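# Prepare the cylindrical grinder for the work order

## Task

Without trusting what the previous shift left behind, get the grinder ready for the work order. Set the control's values to match both the work order and the machine card, run a wheel dressing, and adjust the gauge zero until the gauge's reading of the master shaft agrees with the shaft's certificate. No shaft may be ground. At the end the machine and the bench must both be idle with no alarm standing, the wheel head must be at its rest position, the centres and rests must hold nothing, the guard must be shut, and the master shaft must lie in its cradle.

## Robot and tools

ROBOT. There is a single arm, a FANUC CRX-5iA, carrying a Robotiq 140 two-finger gripper whose fingers can fold. Gripping near the fingertips squeezes normally. Gripping closer to the palm can make the fingers wrap round the part, which may hold it loosely, too hard, or not at all. A finger that hits a surface tip-first folds easily.

FRAMES. Poses in results use the scene frame. Its origin is on the table directly below the arm base, +z is up, and +y is to the left when looking along +x. The grinder stands behind the base toward -x with its front facing the arm, and its headstock is on the -y side. end_effector_position is the point between the closed pads. The fingers point along the gripper's +z axis and close along its y axis. Printed poses can be off by a few centimetres.

ROW FORMAT. A row is one list of 9 numbers, each in [-1, 1], in this order: arm/dJ1 (waist), dJ2 (shoulder), dJ3 (elbow), dJ4 (forearm roll), dJ5 (wrist pitch), dJ6 (wrist roll), gripper/position, gripper/force_limit, gripper/speed. The six joint numbers are scaled offsets, not angles. They count from the Joint targets shown when the call begins, so sending the same offset again moves the arm further. A value of 1.0 equals 2.204 rad for J1 and J2, 2.644 rad for J3, and 3.305 rad for J4 to J6. Stated joint ranges in rad: J1 ±3.491, J2 ±3.140, J3 -1.187 to 4.328, J4 ±3.316, J5 ±3.140, J6 ±3.927. A call asking more than 0.010 rad beyond a limit is refused. The three gripper numbers are absolute commands. position +1 is fully open at 140 mm, the pads meet near -0.8, and -1 closes until blocked. force_limit runs from about 14 N at -1 to 58 N at +1. speed runs from about 30 mm/s at -1 to 250 mm/s at +1. A quick close grips much harder. Sending 0 is a real command, so repeat your previous gripper numbers to leave the gripper unchanged.

TOOLS.
- execute_actions(actions, cameras): actions is a list holding one action. An action may contain "rows" (up to 15 rows, one per 1/30 s step), "steps" (1 to 450, default 15), "until" (stop conditions on machine or bench fields, or {"all"/"any": {"status": "ended"}}, with comparisons such as [">=", 3]), plus "machine" or "bench" commands. After the last row the arm keeps heading for that row's target, so far targets need more steps. Images are returned only when actions is empty or cameras are requested.
- move(target, speed, blend, stop_force, zero, blocking, cameras): target is one 9-number row or a list of up to 15 rows. Every row's offsets count from the same starting Joint targets. speed is in rad/s for the joint that travels furthest (0.01 to 3.92, default 0.5). blend is in rad. stop_force is 12 to 80 N and ends the path when contact is felt; use it with a low speed. The result includes a move: line reading done, off_target, held, fault and so on.
- wait(seconds 0 to 10), stop(), zoom_image(camera, region [x0,y0,x1,y1] pixels, at most 504 square), show_instructions() (work order and other reference pages), read_manual(), finished_scene(scene).
Cameras: cam_centres, cam_high, cam_low, cam_machine, cam_wrist, all 672x504.

MACHINE COMMANDS. Send them under "machine" as one object or a list of up to 8 objects. The keys are guard (shut/open), quill (forward/back), page (setup/sizes/readings), register + value + write:true (all three in a single object; lengths in mm, sizes are diameters, value -9999 to 9999), reset, home, gauge, dress, air_blast, cycle_start, feed_hold. Do not send cycle_start, since nothing is to be ground. dress needs the guard shut, the wheel head at rest and no alarm. gauge additionally needs a grinding program selected and a shaft clamped by the quill forward. home returns the wheel head to rest. Within a list, the next object follows 2.3 s after a guard command and 3.1 s after a quill command. The bench takes {"bench": {"measure": true}} and gives readings about 12 s later, but only when a shaft lies untouched in both V blocks.

RESULT LINES. Each result reports the Joint positions, velocities and targets, the gripper's object_status (2 means stopped on an object while closing) and position_measured counts, Flange force, Wrist depth, and for each device state, guard_state, quill_state, entry (the control's answer to the last key or write), alarm, plus the registers of the page currently shown. "joint command not followed" means the clearance check held the arm back.

CAUTIONS. Keep the arm and any shaft outside the guard's light curtain whenever the machine runs, dresses, gauges or homes, because entering it causes cell_fault. Do not let the guard come down or go up onto the arm. Be wary of anything left behind, such as odd register values, a wrong program, or a part on the centres. Approach contacts slowly: the arm is stiff, and 150 N of force or a joint torque limit triggers a 10 s fault stop. Never drop the master shaft or push anything off the table. Lay the shaft down gently in its cradle or the V blocks, and open the gripper only once the part is resting.

Each tool is called by a JSON object that holds its "op" and its "data".

Reference images:

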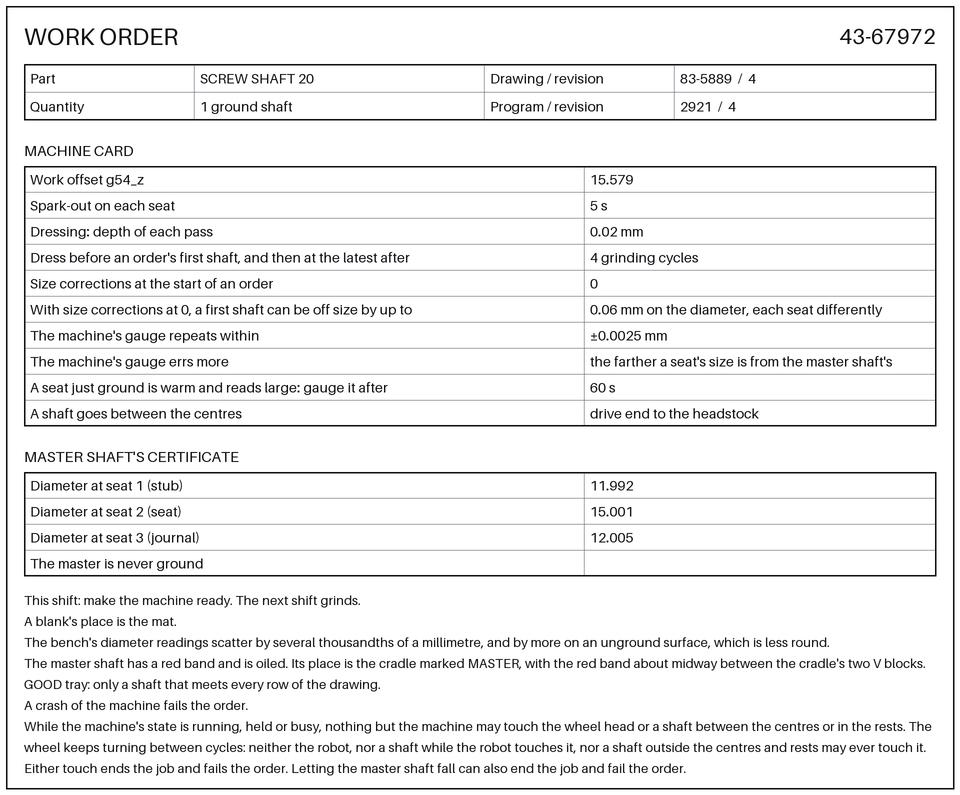

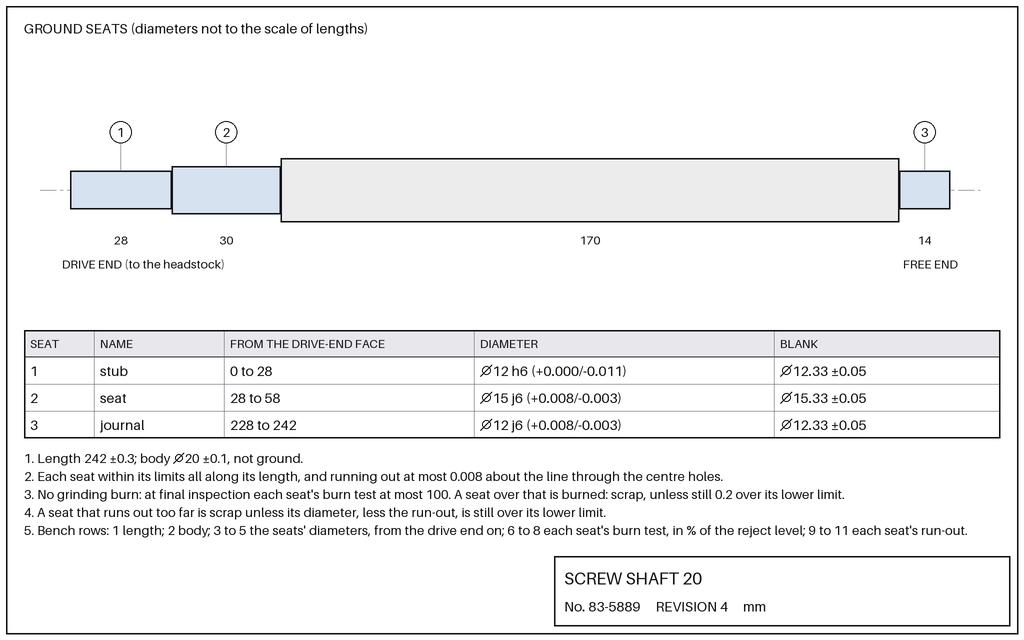

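## Session

{"op": "execute_actions", "data": {"actions": []}}

Scene clock: 0.00 s.
end_effector_position=(+0.4996, -0.0159, +0.3515) position_measured=3 object_status=3 end_effector_quat_wxyz=(-0.001, +0.996, +0.092, +0.000)
Joint positions: [0.265 0.133 0.22 0 -1.657 1.522]
Joint velocities: within noise
Flange force (N): no reading
Wrist depth (mm): [420 422 422 428 423 418 421 / 446 446 439 - 439 - - / 476 468 502 - 471 474 467 / 503 135 - 515 - 145 123 / - 127 - - 550 537 106 / - - 560 579 - 591 - / - 541 529 534 - - -]
Joint targets: [0.265 0.133 0.220 0.000 -1.657 1.522]
Tool commands: gripper/position=+1.0 gripper/force_limit=+1.0 gripper/speed=+1.0
machine.setup: program=+2921 g54_z=+15.579 wheel_d=+278.026 sparkout_s=+0.2 dress_depth=+0.020 gauge_at=+1 gauge_zero=+0.089 program_revision=+4 since_dress=+7 stored1_number=+1432 stored1_revision=+2 stored2_number=+2921 stored2_revision=+4 stored3_number=+5132 stored3_revision=+5 stored4_number=+9000 stored4_revision=+1
machine: state=idle guard_state=shut guard_edge=clear quill_state=forward_empty guard_answer=taken quill_answer=taken page=setup entry=no_entry entries=0 alarm=no_alarm idle_s=3600 queue=idle queue_left=0
bench: message=nothing_yet readings=0 no_1=0.000 no_2=0.000 no_3=0.000 no_4=0.000 no_5=0.000 no_6=0 no_7=0 no_8=0 no_9=0.000 no_10=0.000 no_11=0.000

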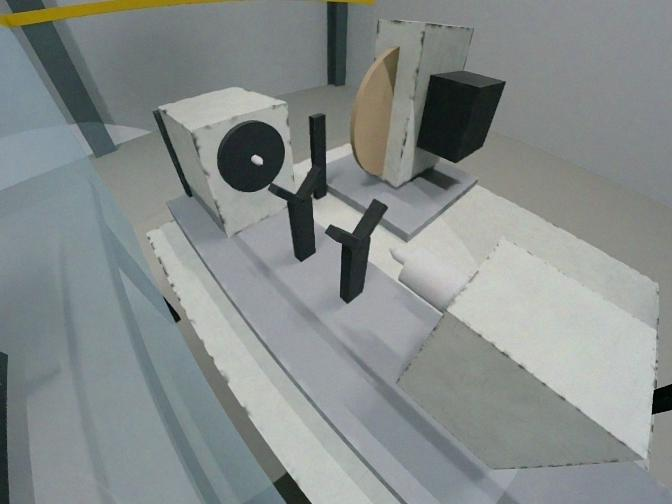

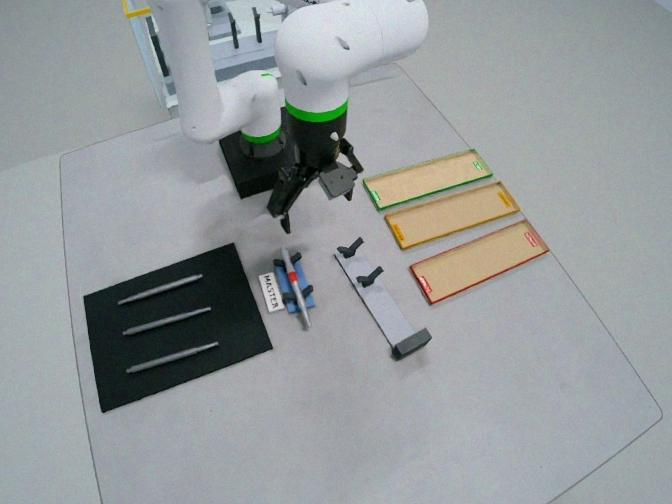

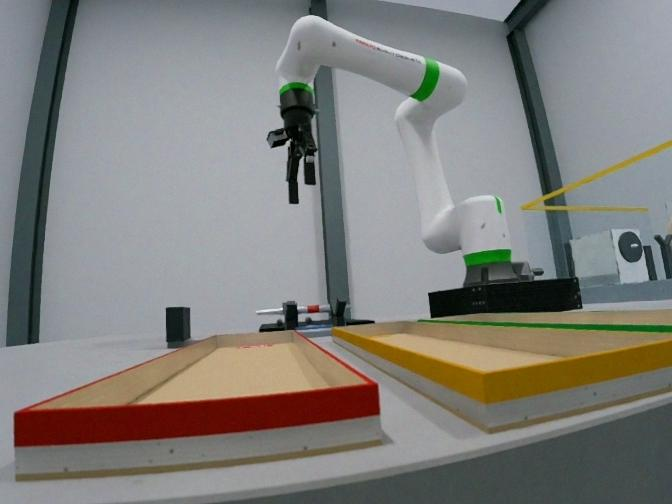

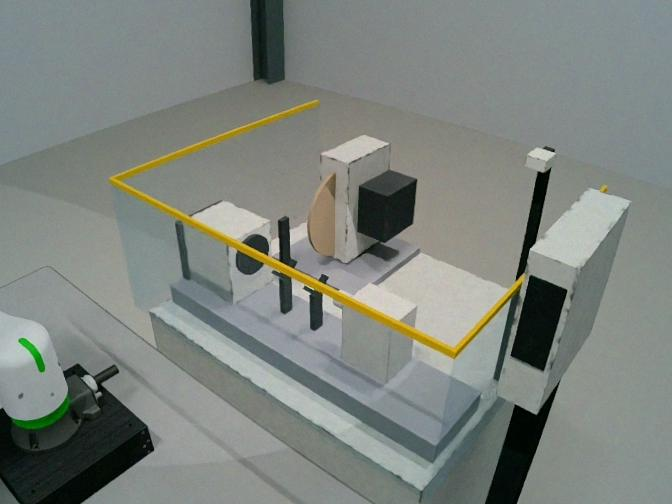

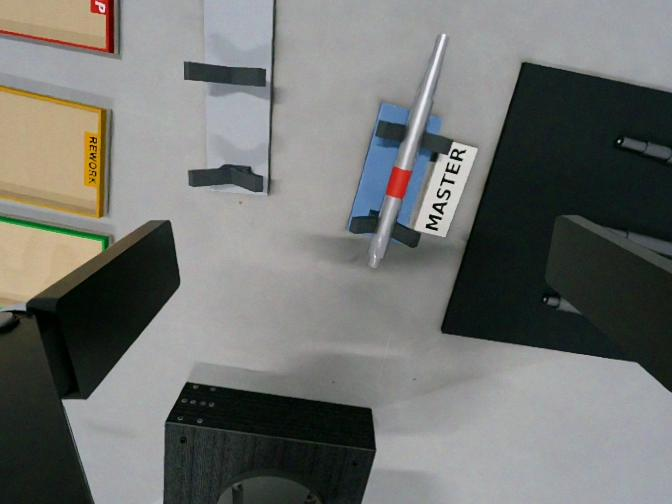

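{"op": "execute_actions", "data": {"actions": [{"machine":{"page":"sizes"},"steps":15}]}}

{"op": "execute_actions", "data": {"actions": [{"machine":{"page":"readings"},"steps":15}]}}

{"op": "zoom_image", "data": {"camera": "cam_wrist", "region": [320, 10, 520, 290]}}

{"op": "zoom_image", "data": {"camera": "cam_machine", "region": [100, 100, 540, 480]}}

{"op": "zoom_image", "data": {"camera": "cam_centres", "region": [130, 10, 530, 330]}}

Scene clock: 27.90 s.
end_effector_position=(+0.4996, -0.0159, +0.3515) position_measured=3 object_status=3 end_effector_quat_wxyz=(-0.001, +0.996, +0.092, +0.000)
Joint positions: [0.265 0.133 0.22 0 -1.657 1.522]
Flange force (N): [6.8 -0.4 -4.4]
Wrist depth (mm): [421 419 403 425 421 - 423 / 454 440 - 446 403 - - / 478 513 442 - 458 470 462 / 504 147 - 536 467 147 123 / - 118 - 550 - - 106 / - 572 560 582 - 580 - / - 509 527 538 637 648 -]
Joint targets: [0.265 0.133 0.220 0.000 -1.657 1.522]
Tool commands: gripper/position=+1.0 gripper/force_limit=+1.0 gripper/speed=+1.0
machine.sizes: size_1=+0.019 size_2=+0.026 size_3=-0.040 aim_1=+11.995 aim_2=+15.002 aim_3=+12.002
machine: state=idle guard_state=shut guard_edge=clear quill_state=forward_empty guard_answer=taken quill_answer=taken page=sizes entry=no_entry entries=0 alarm=no_alarm idle_s=3628 queue=done queue_left=0
bench: message=nothing_yet readings=0 no_1=0.000 no_2=0.000 no_3=0.000 no_4=0.000 no_5=0.000 no_6=0 no_7=0 no_8=0 no_9=0.000 no_10=0.000 no_11=0.000

Scene clock: 28.60 s.
end_effector_position=(+0.4996, -0.0159, +0.3515) position_measured=3 object_status=3 end_effector_quat_wxyz=(-0.001, +0.996, +0.092, +0.000)
Joint positions: [0.265 0.133 0.22 0 -1.657 1.522]
Flange force (N): [6.9 0.1 -4.9]
Wrist depth (mm): [419 419 - 425 405 423 418 / 453 451 387 451 398 - 445 / 475 500 465 - 462 475 446 / 504 135 523 - 518 148 123 / - 118 548 - 546 - 106 / - - 554 582 - 618 - / - 523 527 536 - - -]
Joint targets: [0.265 0.133 0.220 0.000 -1.657 1.522]
Tool commands: gripper/position=+1.0 gripper/force_limit=+1.0 gripper/speed=+1.0
machine.readings: gauge_d=+0.000 gauge_d_1=+0.000 gauge_d_2=+0.000 gauge_d_3=+0.000 pos_x=+0.000 pos_z=+0.000 load_peak=+0.0 cycles=+0
machine: state=idle guard_state=shut guard_edge=clear quill_state=forward_empty guard_answer=taken quill_answer=taken page=readings entry=no_entry entries=0 alarm=no_alarm idle_s=3628 queue=done queue_left=0
bench: message=nothing_yet readings=0 no_1=0.000 no_2=0.000 no_3=0.000 no_4=0.000 no_5=0.000 no_6=0 no_7=0 no_8=0 no_9=0.000 no_10=0.000 no_11=0.000

Scaled by 1.800 from the camera's 672x504 image, which has a finer 960x720 frame.
This view is cut from an older image: the scene may have changed since it was taken.

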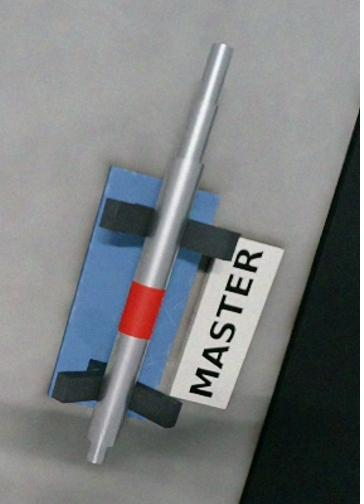

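Scaled by 1.145 from the camera's 672x504 image, which has a finer 960x720 frame.
This view is cut from an older image: the scene may have changed since it was taken.

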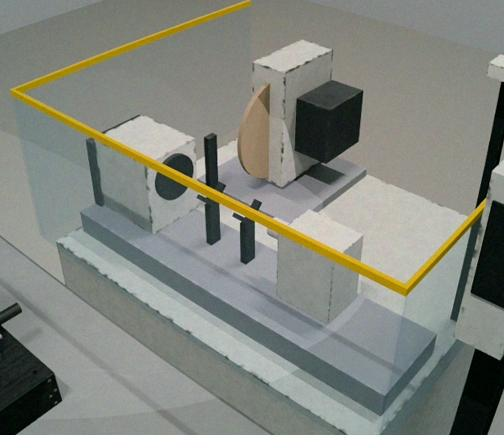

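Scaled by 1.260 from the camera's 672x504 image, which has a finer 960x720 frame.
This view is cut from an older image: the scene may have changed since it was taken.

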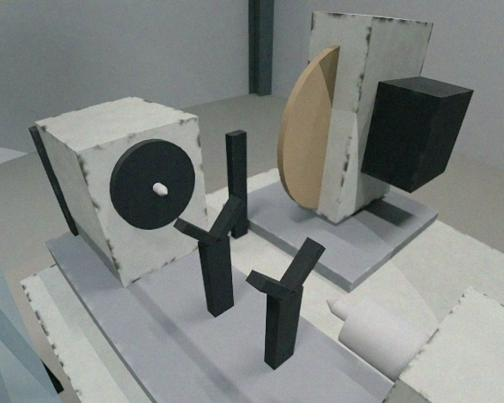

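{"op": "execute_actions", "data": {"actions": [{"machine":[{"register":"program","value":2921,"write":true},{"register":"g54_z","value":15.579,"write":true},{"register":"sparkout_s","value":5,"write":true},{"register":"dress_depth","value":0.02,"write":true},{"register":"size_1","value":0,"write":true},{"register":"size_2","value":0,"write":true},{"register":"size_3","value":0,"write":true},{"page":"sizes"}],"steps":90,"until":{"machine":{"queue":"done"}}}]}}

{"op": "execute_actions", "data": {"actions": [{"machine":{"page":"setup"},"steps":15}]}}

Scene clock: 34.70 s.
end_effector_position=(+0.4996, -0.0159, +0.3515) position_measured=3 object_status=3 end_effector_quat_wxyz=(-0.001, +0.996, +0.092, +0.000)
Joint positions: [0.265 0.133 0.22 0 -1.657 1.522]
Flange force (N): [6.6 -0.4 -4.6]
Wrist depth (mm): [422 427 419 428 424 - 433 / 448 448 422 449 431 - - / 475 472 - - 463 494 - / 503 135 - - 516 145 123 / - - 563 - 542 - 106 / - 538 557 590 - - 593 / - 538 532 536 - 684 -]
Joint targets: [0.265 0.133 0.220 0.000 -1.657 1.522]
Tool commands: gripper/position=+1.0 gripper/force_limit=+1.0 gripper/speed=+1.0
machine.sizes: size_1=+0.000 size_2=+0.000 size_3=+0.000 aim_1=+11.995 aim_2=+15.002 aim_3=+12.002
machine: state=idle guard_state=shut guard_edge=clear quill_state=forward_empty guard_answer=taken quill_answer=taken page=sizes entry=taken entries=7 alarm=no_alarm idle_s=3634 queue=done queue_left=0
bench: message=nothing_yet readings=0 no_1=0.000 no_2=0.000 no_3=0.000 no_4=0.000 no_5=0.000 no_6=0 no_7=0 no_8=0 no_9=0.000 no_10=0.000 no_11=0.000

Scene clock: 35.40 s.
end_effector_position=(+0.4996, -0.0159, +0.3515) position_measured=3 object_status=3 end_effector_quat_wxyz=(-0.001, +0.996, +0.092, +0.000)
Joint positions: [0.265 0.133 0.22 0 -1.657 1.522]
Flange force (N): [6.4 -0.3 -4.4]
Wrist depth (mm): [422 419 - - 431 427 415 / 457 451 437 440 412 - 425 / 479 474 469 - 473 - - / 501 135 570 510 506 147 123 / - 125 538 538 - - 106 / - 588 559 612 - 601 - / - 639 527 540 660 - -]
Joint targets: [0.265 0.133 0.220 0.000 -1.657 1.522]
Tool commands: gripper/position=+1.0 gripper/force_limit=+1.0 gripper/speed=+1.0
machine.setup: program=+2921 g54_z=+15.579 wheel_d=+278.026 sparkout_s=+5.0 dress_depth=+0.020 gauge_at=+1 gauge_zero=+0.089 program_revision=+4 since_dress=+7 stored1_number=+1432 stored1_revision=+2 stored2_number=+2921 stored2_revision=+4 stored3_number=+5132 stored3_revision=+5 stored4_number=+9000 stored4_revision=+1
machine: state=idle guard_state=shut guard_edge=clear quill_state=forward_empty guard_answer=taken quill_answer=taken page=setup entry=taken entries=7 alarm=no_alarm idle_s=3635 queue=done queue_left=0
bench: message=nothing_yet readings=0 no_1=0.000 no_2=0.000 no_3=0.000 no_4=0.000 no_5=0.000 no_6=0 no_7=0 no_8=0 no_9=0.000 no_10=0.000 no_11=0.000

Now dress, then air blast.

{"op": "execute_actions", "data": {"actions": [{"machine":[{"dress":true},{"page":"readings"},{"air_blast":true}],"steps":450,"until":{"machine":{"queue":["!=","running"]}}}], "cameras": ["cam_centres"]}}

Scene clock: 51.57 s.
end_effector_position=(+0.4996, -0.0159, +0.3515) position_measured=3 object_status=3 end_effector_quat_wxyz=(-0.001, +0.996, +0.092, +0.000)
Joint positions: [0.265 0.133 0.22 0 -1.657 1.522]
Flange force (N): [7.2 0.0 -4.7]
Wrist depth (mm): [422 403 - - 418 419 419 / 447 442 459 - 416 - 439 / 477 477 - 494 456 - - / 501 135 544 510 500 146 123 / - 118 - - - 533 106 / - - 548 - - - 594 / - 561 526 537 - - -]
Joint targets: [0.265 0.133 0.220 0.000 -1.657 1.522]
Tool commands: gripper/position=+1.0 gripper/force_limit=+1.0 gripper/speed=+1.0
machine.setup: program=+2921 g54_z=+15.579 wheel_d=+278.026 sparkout_s=+5.0 dress_depth=+0.020 gauge_at=+1 gauge_zero=+0.089 program_revision=+4 since_dress=+7 stored1_number=+1432 stored1_revision=+2 stored2_number=+2921 stored2_revision=+4 stored3_number=+5132 stored3_revision=+5 stored4_number=+9000 stored4_revision=+1
machine: state=running guard_state=shut guard_edge=clear quill_state=forward_empty guard_answer=taken quill_answer=taken page=setup entry=taken entries=8 alarm=no_alarm idle_s=3651 queue=running queue_left=2
bench: message=nothing_yet readings=0 no_1=0.000 no_2=0.000 no_3=0.000 no_4=0.000 no_5=0.000 no_6=0 no_7=0 no_8=0 no_9=0.000 no_10=0.000 no_11=0.000
Images, in order (width x height): cam_centres 672x504.

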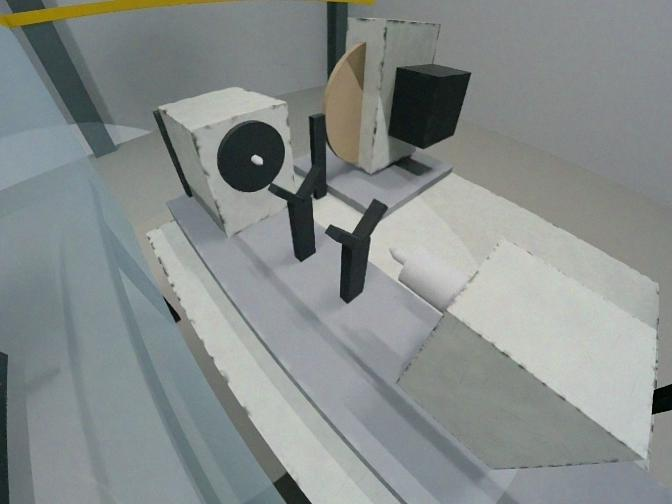

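{"op": "move", "data": {"target": [-0.0548,-0.0397,-0.0810,0,0.0381,-0.0325,0.0,-1,-1], "speed": 0.3, "cameras": ["cam_wrist"]}}

Scene clock: 63.90 s.
end_effector_position=(+0.4596, -0.0797, +0.3001) position_measured=129 object_status=0 end_effector_quat_wxyz=(-0.001, +1.000, -0.022, +0.000)
Joint positions: [0.144 0.046 0.005 0 -1.531 1.414]
Flange force (N): [6.2 -0.7 -3.8]
Wrist depth (mm): [380 373 391 376 382 - 369 / - - 399 352 397 402 385 / 432 381 428 365 414 409 419 / 441 - 137 452 160 114 421 / - 90 - - - - - / - - - 502 - - - / - - 474 475 - - -]
Joint targets: [0.144 0.046 0.005 0.000 -1.531 1.414]
machine.readings: gauge_d=+0.000 gauge_d_1=+0.000 gauge_d_2=+0.000 gauge_d_3=+0.000 pos_x=+0.000 pos_z=+0.000 load_peak=+0.0 cycles=+0
machine: state=idle guard_state=shut guard_edge=clear quill_state=forward_empty guard_answer=taken quill_answer=taken page=readings entry=taken entries=9 alarm=no_alarm idle_s=3663 queue=done queue_left=0
bench: message=nothing_yet readings=0 no_1=0.000 no_2=0.000 no_3=0.000 no_4=0.000 no_5=0.000 no_6=0 no_7=0 no_8=0 no_9=0.000 no_10=0.000 no_11=0.000
move: done
Images, in order (width x height): cam_wrist 672x504.

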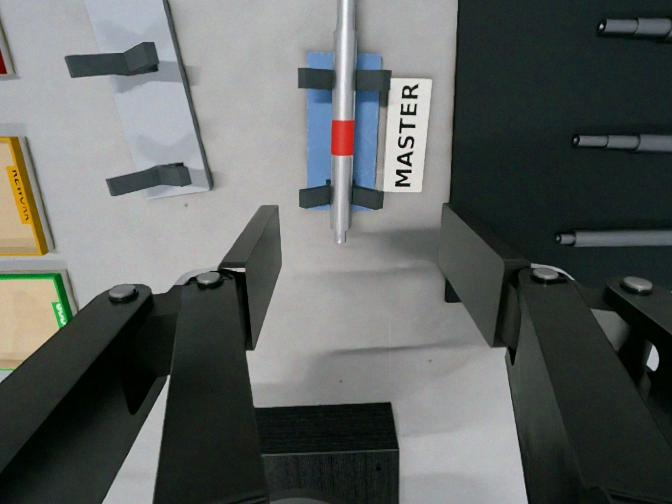

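{"op": "move", "data": {"target": [-0.0027,0.0620,-0.0495,0,0.0814,0.0020,0.0,-1,-1], "speed": 0.3, "cameras": ["cam_wrist","cam_low"]}}

{"op": "execute_actions", "data": {"actions": [{"machine":{"page":"setup"},"steps":15}]}}

Scene clock: 71.93 s.
end_effector_position=(+0.4953, -0.0784, +0.1808) position_measured=129 object_status=3 end_effector_quat_wxyz=(-0.001, +1.000, -0.022, +0.001)
Joint positions: [0.138 0.182 -0.125 0 -1.262 1.421]
Flange force (N): [7.2 -0.8 -2.5]
Wrist depth (mm): [- 275 275 272 274 268 266 / 250 289 289 243 289 284 292 / - - 311 256 305 - - / 283 310 137 269 160 - - / - 90 - 291 351 - - / - - - 391 383 - - / - - - 411 410 - -]
Joint targets: [0.138 0.182 -0.125 0.000 -1.262 1.421]
machine.readings: gauge_d=+0.000 gauge_d_1=+0.000 gauge_d_2=+0.000 gauge_d_3=+0.000 pos_x=+0.000 pos_z=+0.000 load_peak=+0.0 cycles=+0
machine: state=idle guard_state=shut guard_edge=clear quill_state=forward_empty guard_answer=taken quill_answer=taken page=readings entry=taken entries=9 alarm=no_alarm idle_s=3671 queue=done queue_left=0
bench: message=nothing_yet readings=0 no_1=0.000 no_2=0.000 no_3=0.000 no_4=0.000 no_5=0.000 no_6=0 no_7=0 no_8=0 no_9=0.000 no_10=0.000 no_11=0.000
move: done
Images, in order (width x height): cam_low 672x504, cam_wrist 672x504.

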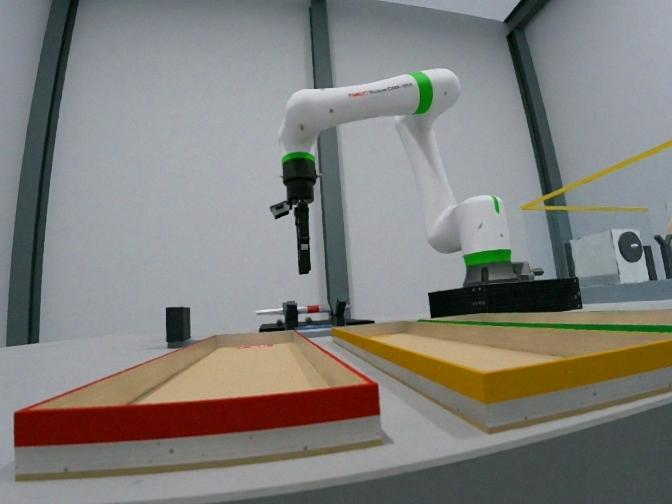

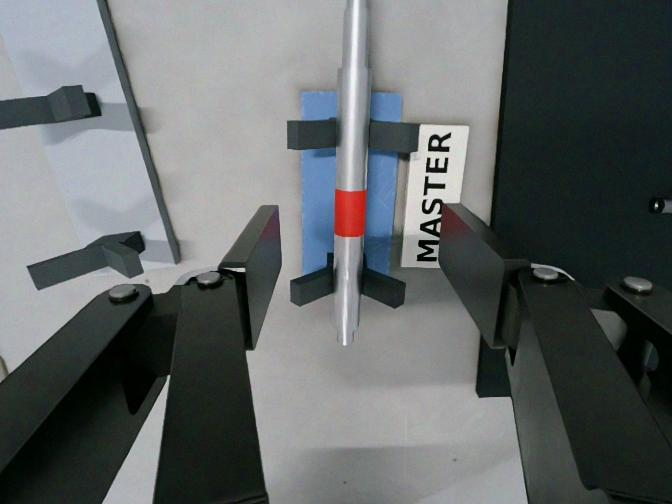

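Scene clock: 72.63 s.
end_effector_position=(+0.4953, -0.0784, +0.1808) position_measured=129 object_status=3 end_effector_quat_wxyz=(-0.001, +1.000, -0.022, +0.001)
Joint positions: [0.138 0.182 -0.125 0 -1.262 1.421]
Flange force (N): [6.1 -1.0 -1.7]
Wrist depth (mm): [- 272 275 273 276 269 - / 251 289 289 238 289 - - / 317 - 315 251 302 - 299 / 323 303 136 273 273 107 - / - 90 113 356 - - - / - - - 383 384 - - / - - 416 416 - - -]
Joint targets: [0.138 0.182 -0.125 0.000 -1.262 1.421]
Tool commands: gripper/position=+0.0 gripper/force_limit=-1.0 gripper/speed=-1.0
machine.setup: program=+2921 g54_z=+15.579 wheel_d=+277.946 sparkout_s=+5.0 dress_depth=+0.020 gauge_at=+1 gauge_zero=+0.089 program_revision=+4 since_dress=+0 stored1_number=+1432 stored1_revision=+2 stored2_number=+2921 stored2_revision=+4 stored3_number=+5132 stored3_revision=+5 stored4_number=+9000 stored4_revision=+1
machine: state=idle guard_state=shut guard_edge=clear quill_state=forward_empty guard_answer=taken quill_answer=taken page=setup entry=taken entries=9 alarm=no_alarm idle_s=3672 queue=done queue_left=0
bench: message=nothing_yet readings=0 no_1=0.000 no_2=0.000 no_3=0.000 no_4=0.000 no_5=0.000 no_6=0 no_7=0 no_8=0 no_9=0.000 no_10=0.000 no_11=0.000

{"op": "execute_actions", "data": {"actions": [{"machine":[{"quill":"back","guard":"open"},{"page":"setup"}],"steps":15}]}}

{"op": "move", "data": {"target": [-0.7432,-0.1486,0.0873,0,-0.1695,0.4150,0.0,-1,-1], "speed": 0.8, "cameras": ["cam_machine","cam_centres","cam_high"]}}

Scene clock: 95.13 s.
end_effector_position=(+0.4953, -0.0784, +0.1808) position_measured=129 object_status=3 end_effector_quat_wxyz=(-0.001, +1.000, -0.022, +0.001)
Joint positions: [0.138 0.182 -0.125 0 -1.262 1.421]
Flange force (N): [5.4 -0.7 -1.6]
Wrist depth (mm): [- 274 275 274 271 269 266 / 251 288 - 241 291 286 - / 292 307 - 254 302 - 301 / 271 311 - 269 160 106 - / - 90 351 293 267 - - / - - 377 398 372 - - / - - - 412 - - -]
Joint targets: [0.138 0.182 -0.125 0.000 -1.262 1.421]
Tool commands: gripper/position=+0.0 gripper/force_limit=-1.0 gripper/speed=-1.0
machine.setup: program=+2921 g54_z=+15.579 wheel_d=+277.946 sparkout_s=+5.0 dress_depth=+0.020 gauge_at=+1 gauge_zero=+0.089 program_revision=+4 since_dress=+0 stored1_number=+1432 stored1_revision=+2 stored2_number=+2921 stored2_revision=+4 stored3_number=+5132 stored3_revision=+5 stored4_number=+9000 stored4_revision=+1
machine: state=idle guard_state=between guard_edge=clear quill_state=between guard_answer=taken quill_answer=taken page=setup entry=taken entries=9 alarm=no_alarm idle_s=3694 queue=running queue_left=1
bench: message=nothing_yet readings=0 no_1=0.000 no_2=0.000 no_3=0.000 no_4=0.000 no_5=0.000 no_6=0 no_7=0 no_8=0 no_9=0.000 no_10=0.000 no_11=0.000

Scene clock: 97.77 s.
end_effector_position=(-0.1163, -0.3622, +0.4193) position_measured=129 object_status=3 end_effector_quat_wxyz=(-0.001, +0.988, -0.154, +0.000)
Joint positions: [-1.5 -0.145 0.105 0 -1.823 2.793]
Flange force (N): [1.0 4.6 -5.6]
Wrist depth (mm): [419 500 - 468 484 - 1123 / 433 473 - 512 474 - 1158 / 448 478 544 - - 563 541 / 466 488 124 576 159 - 1331 / - 90 - - 1444 - - / - - - 652 - - - / - - 641 604 - - -]
Joint targets: [-1.500 -0.145 0.105 0.000 -1.823 2.793]
machine.setup: program=+2921 g54_z=+15.579 wheel_d=+277.946 sparkout_s=+5.0 dress_depth=+0.020 gauge_at=+1 gauge_zero=+0.089 program_revision=+4 since_dress=+0 stored1_number=+1432 stored1_revision=+2 stored2_number=+2921 stored2_revision=+4 stored3_number=+5132 stored3_revision=+5 stored4_number=+9000 stored4_revision=+1
machine: state=idle guard_state=open guard_edge=clear quill_state=back guard_answer=taken quill_answer=taken page=setup entry=taken entries=9 alarm=no_alarm idle_s=3697 queue=done queue_left=0
bench: message=nothing_yet readings=0 no_1=0.000 no_2=0.000 no_3=0.000 no_4=0.000 no_5=0.000 no_6=0 no_7=0 no_8=0 no_9=0.000 no_10=0.000 no_11=0.000
move: done
Images, in order (width x height): cam_centres 672x504, cam_high 672x504, cam_machine 672x504.

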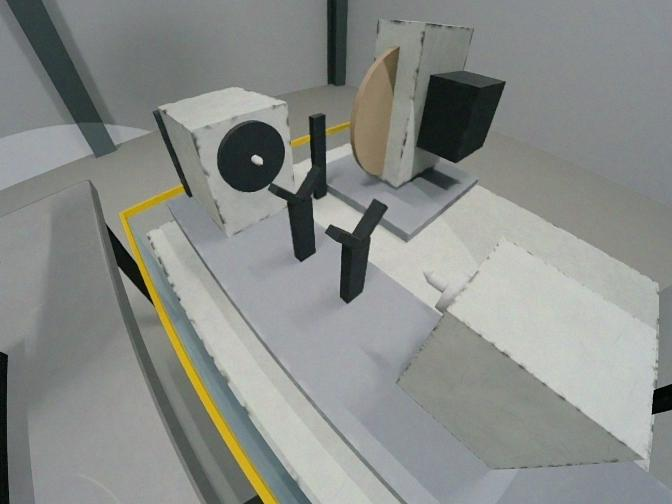

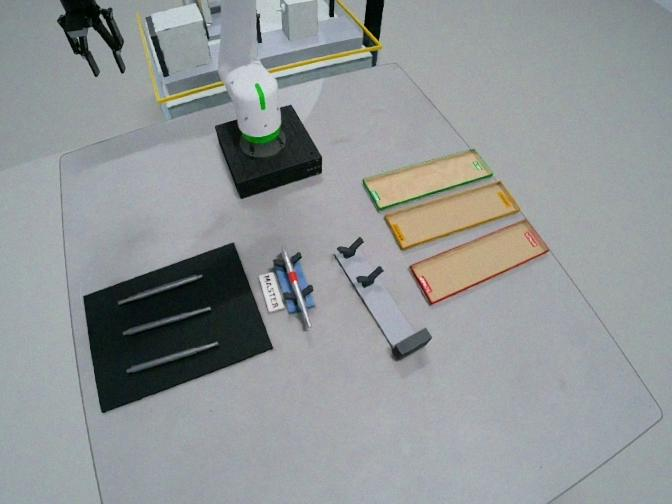

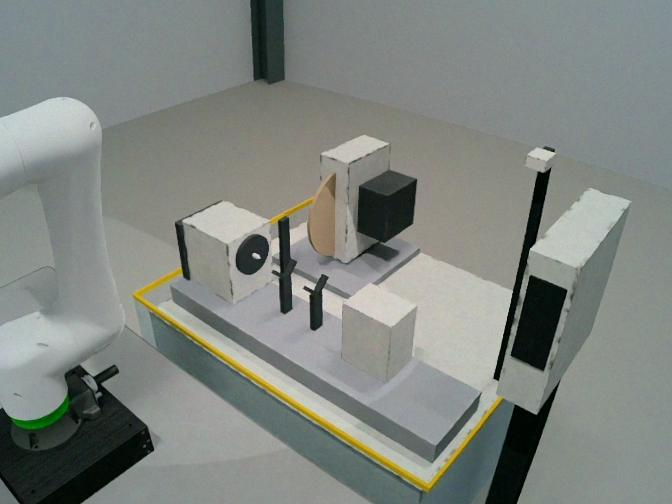

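{"op": "move", "data": {"target": [-0.5719,0,0,0,0,0,0.0,-1,-1], "speed": 0.7, "cameras": ["cam_machine","cam_wrist","cam_centres"]}}

Scene clock: 101.83 s.
end_effector_position=(-0.3800, -0.0005, +0.4198) position_measured=129 object_status=3 end_effector_quat_wxyz=(-0.001, +0.707, -0.707, +0.000)
Joint positions: [-2.76 -0.145 0.105 0 -1.823 2.793]
Flange force (N): [3.9 3.4 -4.8]
Wrist depth (mm): [420 475 476 496 440 - - / 429 439 522 511 510 474 - / 422 476 545 1079 523 494 526 / 502 501 137 - 141 440 393 / - 90 - - - - - / - - - - - - - / - - - 1472 695 - -]
Joint targets: [-2.760 -0.145 0.105 0.000 -1.823 2.793]
machine.setup: program=+2921 g54_z=+15.579 wheel_d=+277.946 sparkout_s=+5.0 dress_depth=+0.020 gauge_at=+1 gauge_zero=+0.089 program_revision=+4 since_dress=+0 stored1_number=+1432 stored1_revision=+2 stored2_number=+2921 stored2_revision=+4 stored3_number=+5132 stored3_revision=+5 stored4_number=+9000 stored4_revision=+1
machine: state=idle guard_state=open guard_edge=clear quill_state=back guard_answer=taken quill_answer=taken page=setup entry=taken entries=9 alarm=no_alarm idle_s=3701 queue=done queue_left=0
bench: message=nothing_yet readings=0 no_1=0.000 no_2=0.000 no_3=0.000 no_4=0.000 no_5=0.000 no_6=0 no_7=0 no_8=0 no_9=0.000 no_10=0.000 no_11=0.000
move: done
Images, in order (width x height): cam_centres 672x504, cam_machine 672x504, cam_wrist 672x504.

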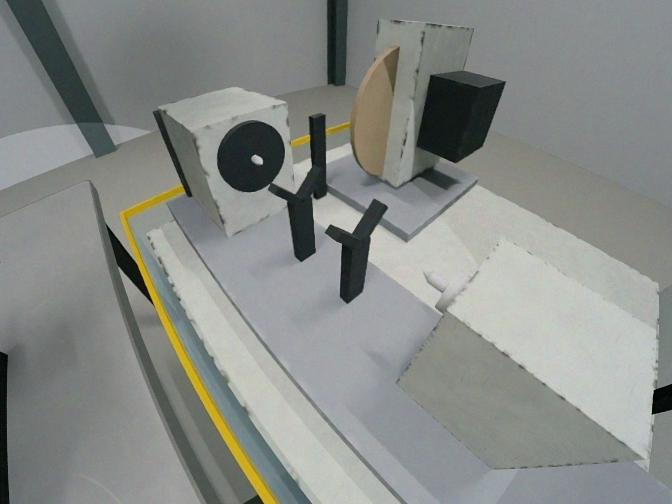

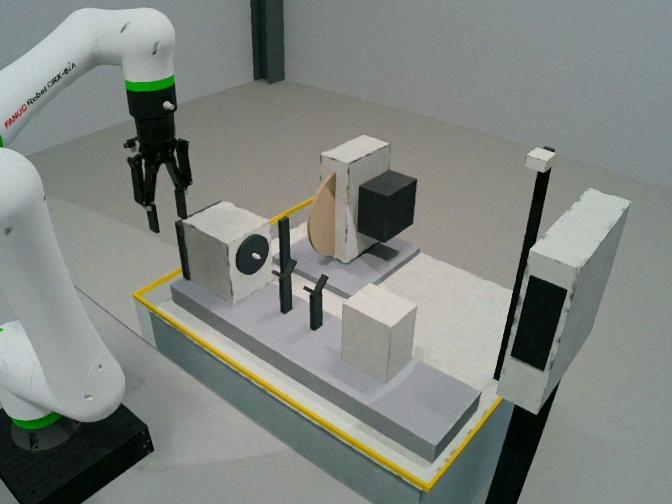

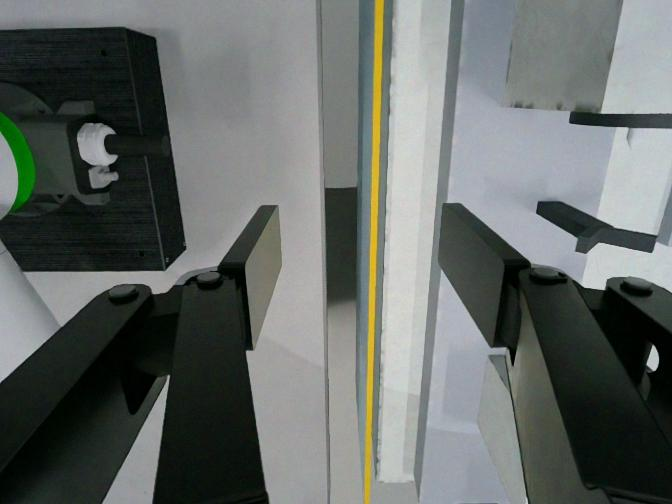

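{"op": "move", "data": {"target": [-0.0504,0.2025,0.1821,0,-0.01,0.0333,0.0,-1,-1], "speed": 0.4, "cameras": ["cam_machine","cam_wrist","cam_centres"]}}

Scene clock: 108.10 s.
end_effector_position=(-0.5502, -0.0003, +0.4202) position_measured=129 object_status=3 end_effector_quat_wxyz=(+0.000, +0.707, -0.707, -0.001)
Joint positions: [-2.871 0.301 0.587 0 -1.856 2.903]
Flange force (N): [1.7 10.1 -8.3]
Wrist depth (mm): [- - 1084 440 271 275 460 / - 532 548 472 348 290 497 / 498 - 1270 502 497 544 534 / 504 569 - 523 160 577 561 / - 90 - - 502 - - / - - - 609 - - - / - - - 668 - - -]
Joint targets: [-2.871 0.301 0.587 0.000 -1.856 2.903]
machine.setup: program=+2921 g54_z=+15.579 wheel_d=+277.946 sparkout_s=+5.0 dress_depth=+0.020 gauge_at=+1 gauge_zero=+0.089 program_revision=+4 since_dress=+0 stored1_number=+1432 stored1_revision=+2 stored2_number=+2921 stored2_revision=+4 stored3_number=+5132 stored3_revision=+5 stored4_number=+9000 stored4_revision=+1
machine: state=idle guard_state=open guard_edge=clear quill_state=back guard_answer=taken quill_answer=taken page=setup entry=taken entries=9 alarm=no_alarm idle_s=3707 queue=done queue_left=0
bench: message=nothing_yet readings=0 no_1=0.000 no_2=0.000 no_3=0.000 no_4=0.000 no_5=0.000 no_6=0 no_7=0 no_8=0 no_9=0.000 no_10=0.000 no_11=0.000
move: done
Images, in order (width x height): cam_centres 672x504, cam_machine 672x504, cam_wrist 672x504.

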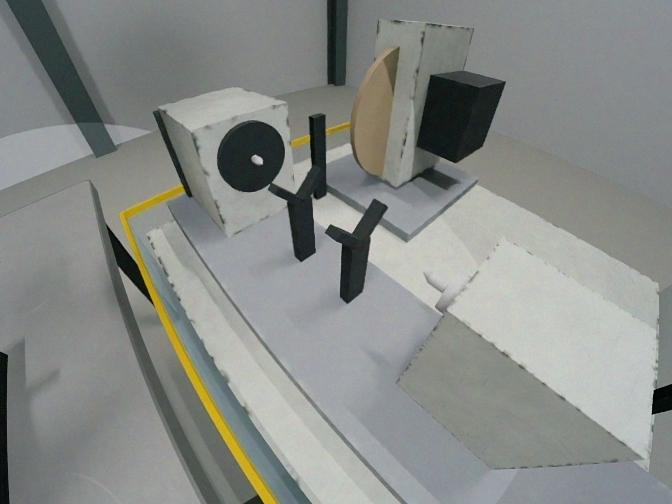

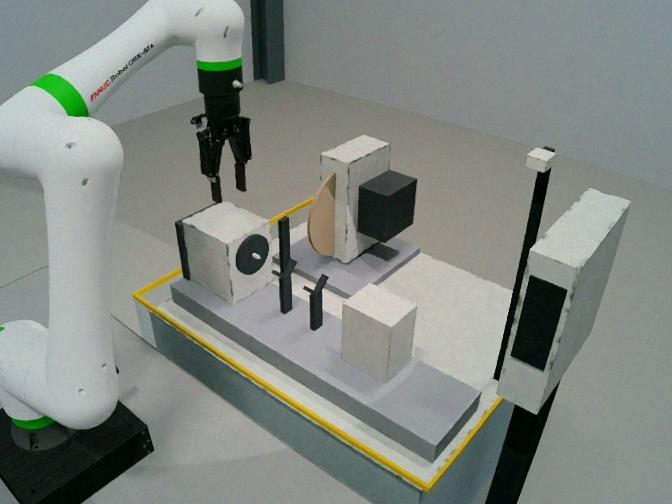

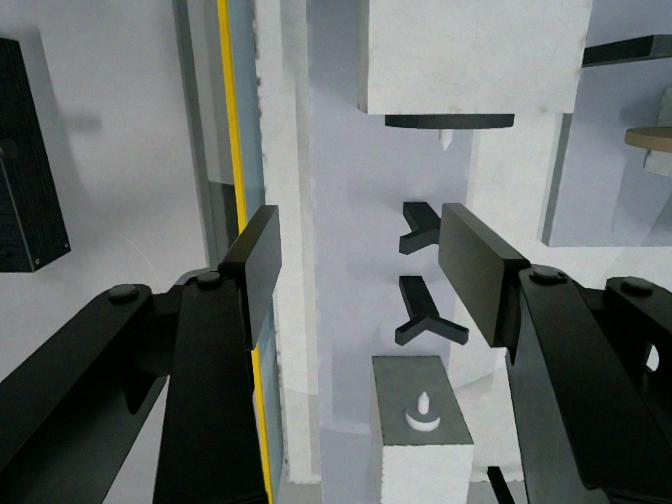

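{"op": "move", "data": {"target": [-0.0871,0.1093,0.0197,0,0.0571,0.0581,0.0,-1,-1], "speed": 0.25, "cameras": ["cam_machine","cam_wrist","cam_centres"]}}

Scene clock: 127.30 s.
end_effector_position=(-0.6452, +0.1000, +0.3005) position_measured=129 object_status=3 end_effector_quat_wxyz=(+0.000, +0.707, -0.707, -0.001)
Joint positions: [-3.063 0.542 0.639 0 -1.667 3.095]
Flange force (N): [-0.3 8.0 -4.8]
Wrist depth (mm): [- 400 337 336 337 379 369 / 410 1117 356 352 353 400 387 / - 1140 379 378 425 - 404 / - - 137 400 160 453 - / - 90 422 428 - - - / - - 459 - - - - / - - - - - - -]
Joint targets: [-3.063 0.542 0.639 0.000 -1.667 3.095]
machine.setup: program=+2921 g54_z=+15.579 wheel_d=+277.946 sparkout_s=+5.0 dress_depth=+0.020 gauge_at=+1 gauge_zero=+0.089 program_revision=+4 since_dress=+0 stored1_number=+1432 stored1_revision=+2 stored2_number=+2921 stored2_revision=+4 stored3_number=+5132 stored3_revision=+5 stored4_number=+9000 stored4_revision=+1
machine: state=idle guard_state=open guard_edge=clear quill_state=back guard_answer=taken quill_answer=taken page=setup entry=taken entries=9 alarm=no_alarm idle_s=3726 queue=done queue_left=0
bench: message=nothing_yet readings=0 no_1=0.000 no_2=0.000 no_3=0.000 no_4=0.000 no_5=0.000 no_6=0 no_7=0 no_8=0 no_9=0.000 no_10=0.000 no_11=0.000
move: done
Images, in order (width x height): cam_centres 672x504, cam_machine 672x504, cam_wrist 672x504.

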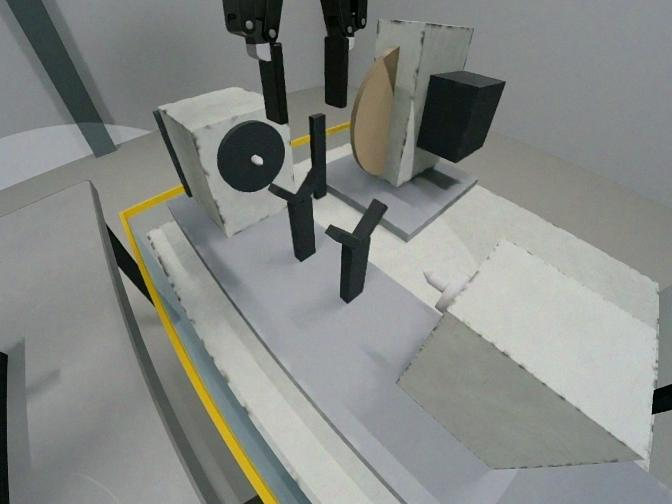

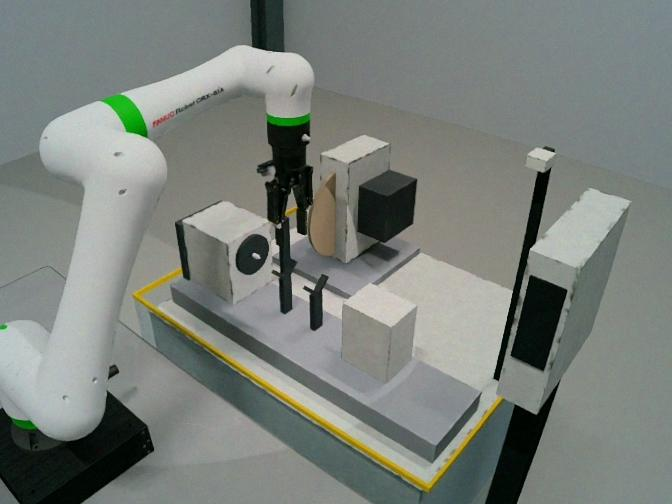

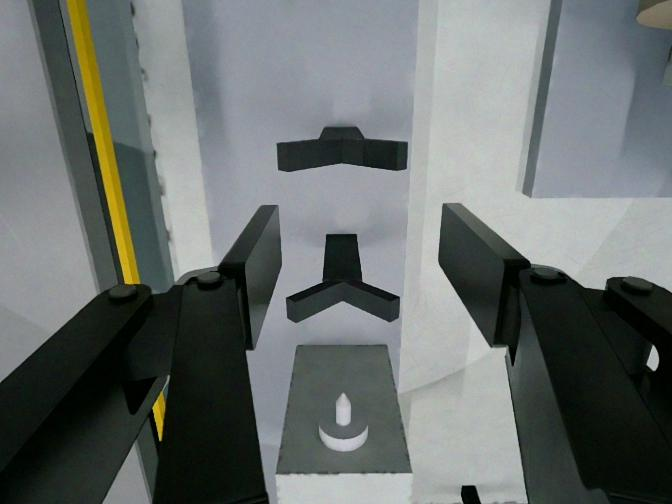

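{"op": "move", "data": {"target": [[0.0871,-0.1093,-0.0197,0,-0.0572,-0.0581,0.0,-1,-1],[0.7999,-0.2913,-0.2039,0,-0.01,-0.2708,0.0,-1,-1]], "speed": [0.4,0.9], "blend": [0.1,0], "cameras": ["cam_centres"]}}

Scene clock: 140.20 s.
end_effector_position=(-0.0309, -0.4254, +0.4011) position_measured=129 object_status=3 end_effector_quat_wxyz=(+0.028, +0.938, -0.345, +0.020)
Joint positions: [-1.3 -0.1 0.1 0 -1.7 2.2]
Flange force (N): [4.6 3.1 -5.0]
Wrist depth (mm): [- 469 468 485 481 1140 1164 / 517 493 493 481 - 512 1222 / - - 493 526 524 544 1249 / 469 - 136 - 142 114 1331 / - 90 114 588 602 - - / - - - - - - - / - - - 674 626 - -]
Joint targets: [-1.300 -0.100 0.100 0.000 -1.700 2.200]
machine.setup: program=+2921 g54_z=+15.579 wheel_d=+277.946 sparkout_s=+5.0 dress_depth=+0.020 gauge_at=+1 gauge_zero=+0.089 program_revision=+4 since_dress=+0 stored1_number=+1432 stored1_revision=+2 stored2_number=+2921 stored2_revision=+4 stored3_number=+5132 stored3_revision=+5 stored4_number=+9000 stored4_revision=+1
machine: state=idle guard_state=open guard_edge=clear quill_state=back guard_answer=taken quill_answer=taken page=setup entry=taken entries=9 alarm=no_alarm idle_s=3739 queue=done queue_left=0
bench: message=nothing_yet readings=0 no_1=0.000 no_2=0.000 no_3=0.000 no_4=0.000 no_5=0.000 no_6=0 no_7=0 no_8=0 no_9=0.000 no_10=0.000 no_11=0.000
move: done
Images, in order (width x height): cam_centres 672x504.

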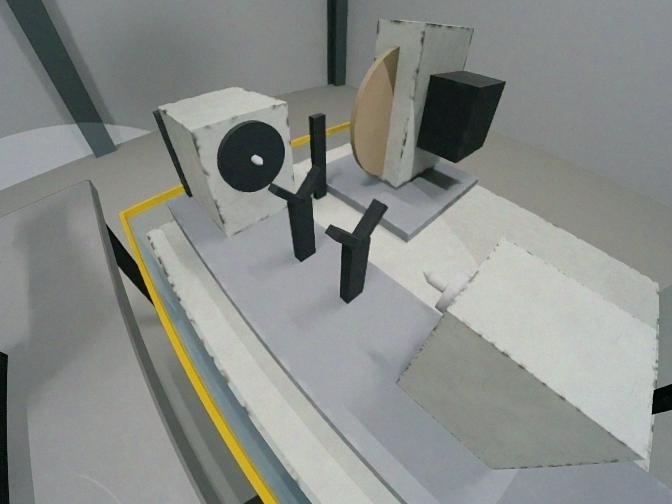

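{"op": "move", "data": {"target": [0.6543,0.1303,-0.1307,0,0.17,-0.2394,0.0,-1,-1], "speed": 0.7, "cameras": ["cam_wrist","cam_low"]}}

Scene clock: 146.27 s.
end_effector_position=(+0.4779, -0.0786, +0.1303) position_measured=129 object_status=3 end_effector_quat_wxyz=(-0.001, +1.000, -0.027, +0.000)
Joint positions: [0.141 0.187 -0.246 0 -1.138 1.408]
Flange force (N): [6.8 0.0 -1.1]
Wrist depth (mm): [- 229 232 226 228 228 - / - 246 245 189 239 241 - / 248 258 253 200 254 258 248 / 248 276 124 213 160 264 - / - 90 219 230 222 - - / - - 317 317 320 - - / - - - 348 348 - -]
Joint targets: [0.142 0.187 -0.246 0.000 -1.138 1.408]
machine.setup: program=+2921 g54_z=+15.579 wheel_d=+277.946 sparkout_s=+5.0 dress_depth=+0.020 gauge_at=+1 gauge_zero=+0.089 program_revision=+4 since_dress=+0 stored1_number=+1432 stored1_revision=+2 stored2_number=+2921 stored2_revision=+4 stored3_number=+5132 stored3_revision=+5 stored4_number=+9000 stored4_revision=+1
machine: state=idle guard_state=open guard_edge=clear quill_state=back guard_answer=taken quill_answer=taken page=setup entry=taken entries=9 alarm=no_alarm idle_s=3745 queue=done queue_left=0
bench: message=nothing_yet readings=0 no_1=0.000 no_2=0.000 no_3=0.000 no_4=0.000 no_5=0.000 no_6=0 no_7=0 no_8=0 no_9=0.000 no_10=0.000 no_11=0.000
move: done
Images, in order (width x height): cam_low 672x504, cam_wrist 672x504.

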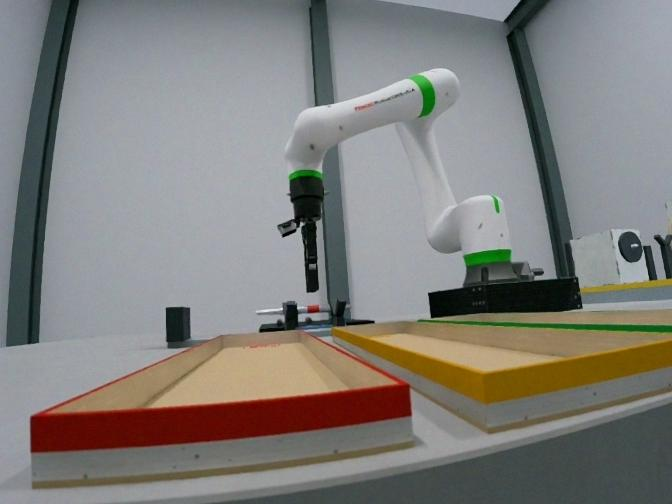

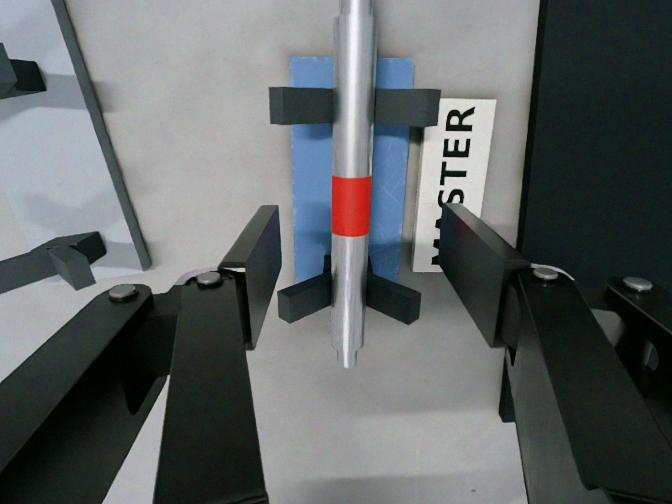

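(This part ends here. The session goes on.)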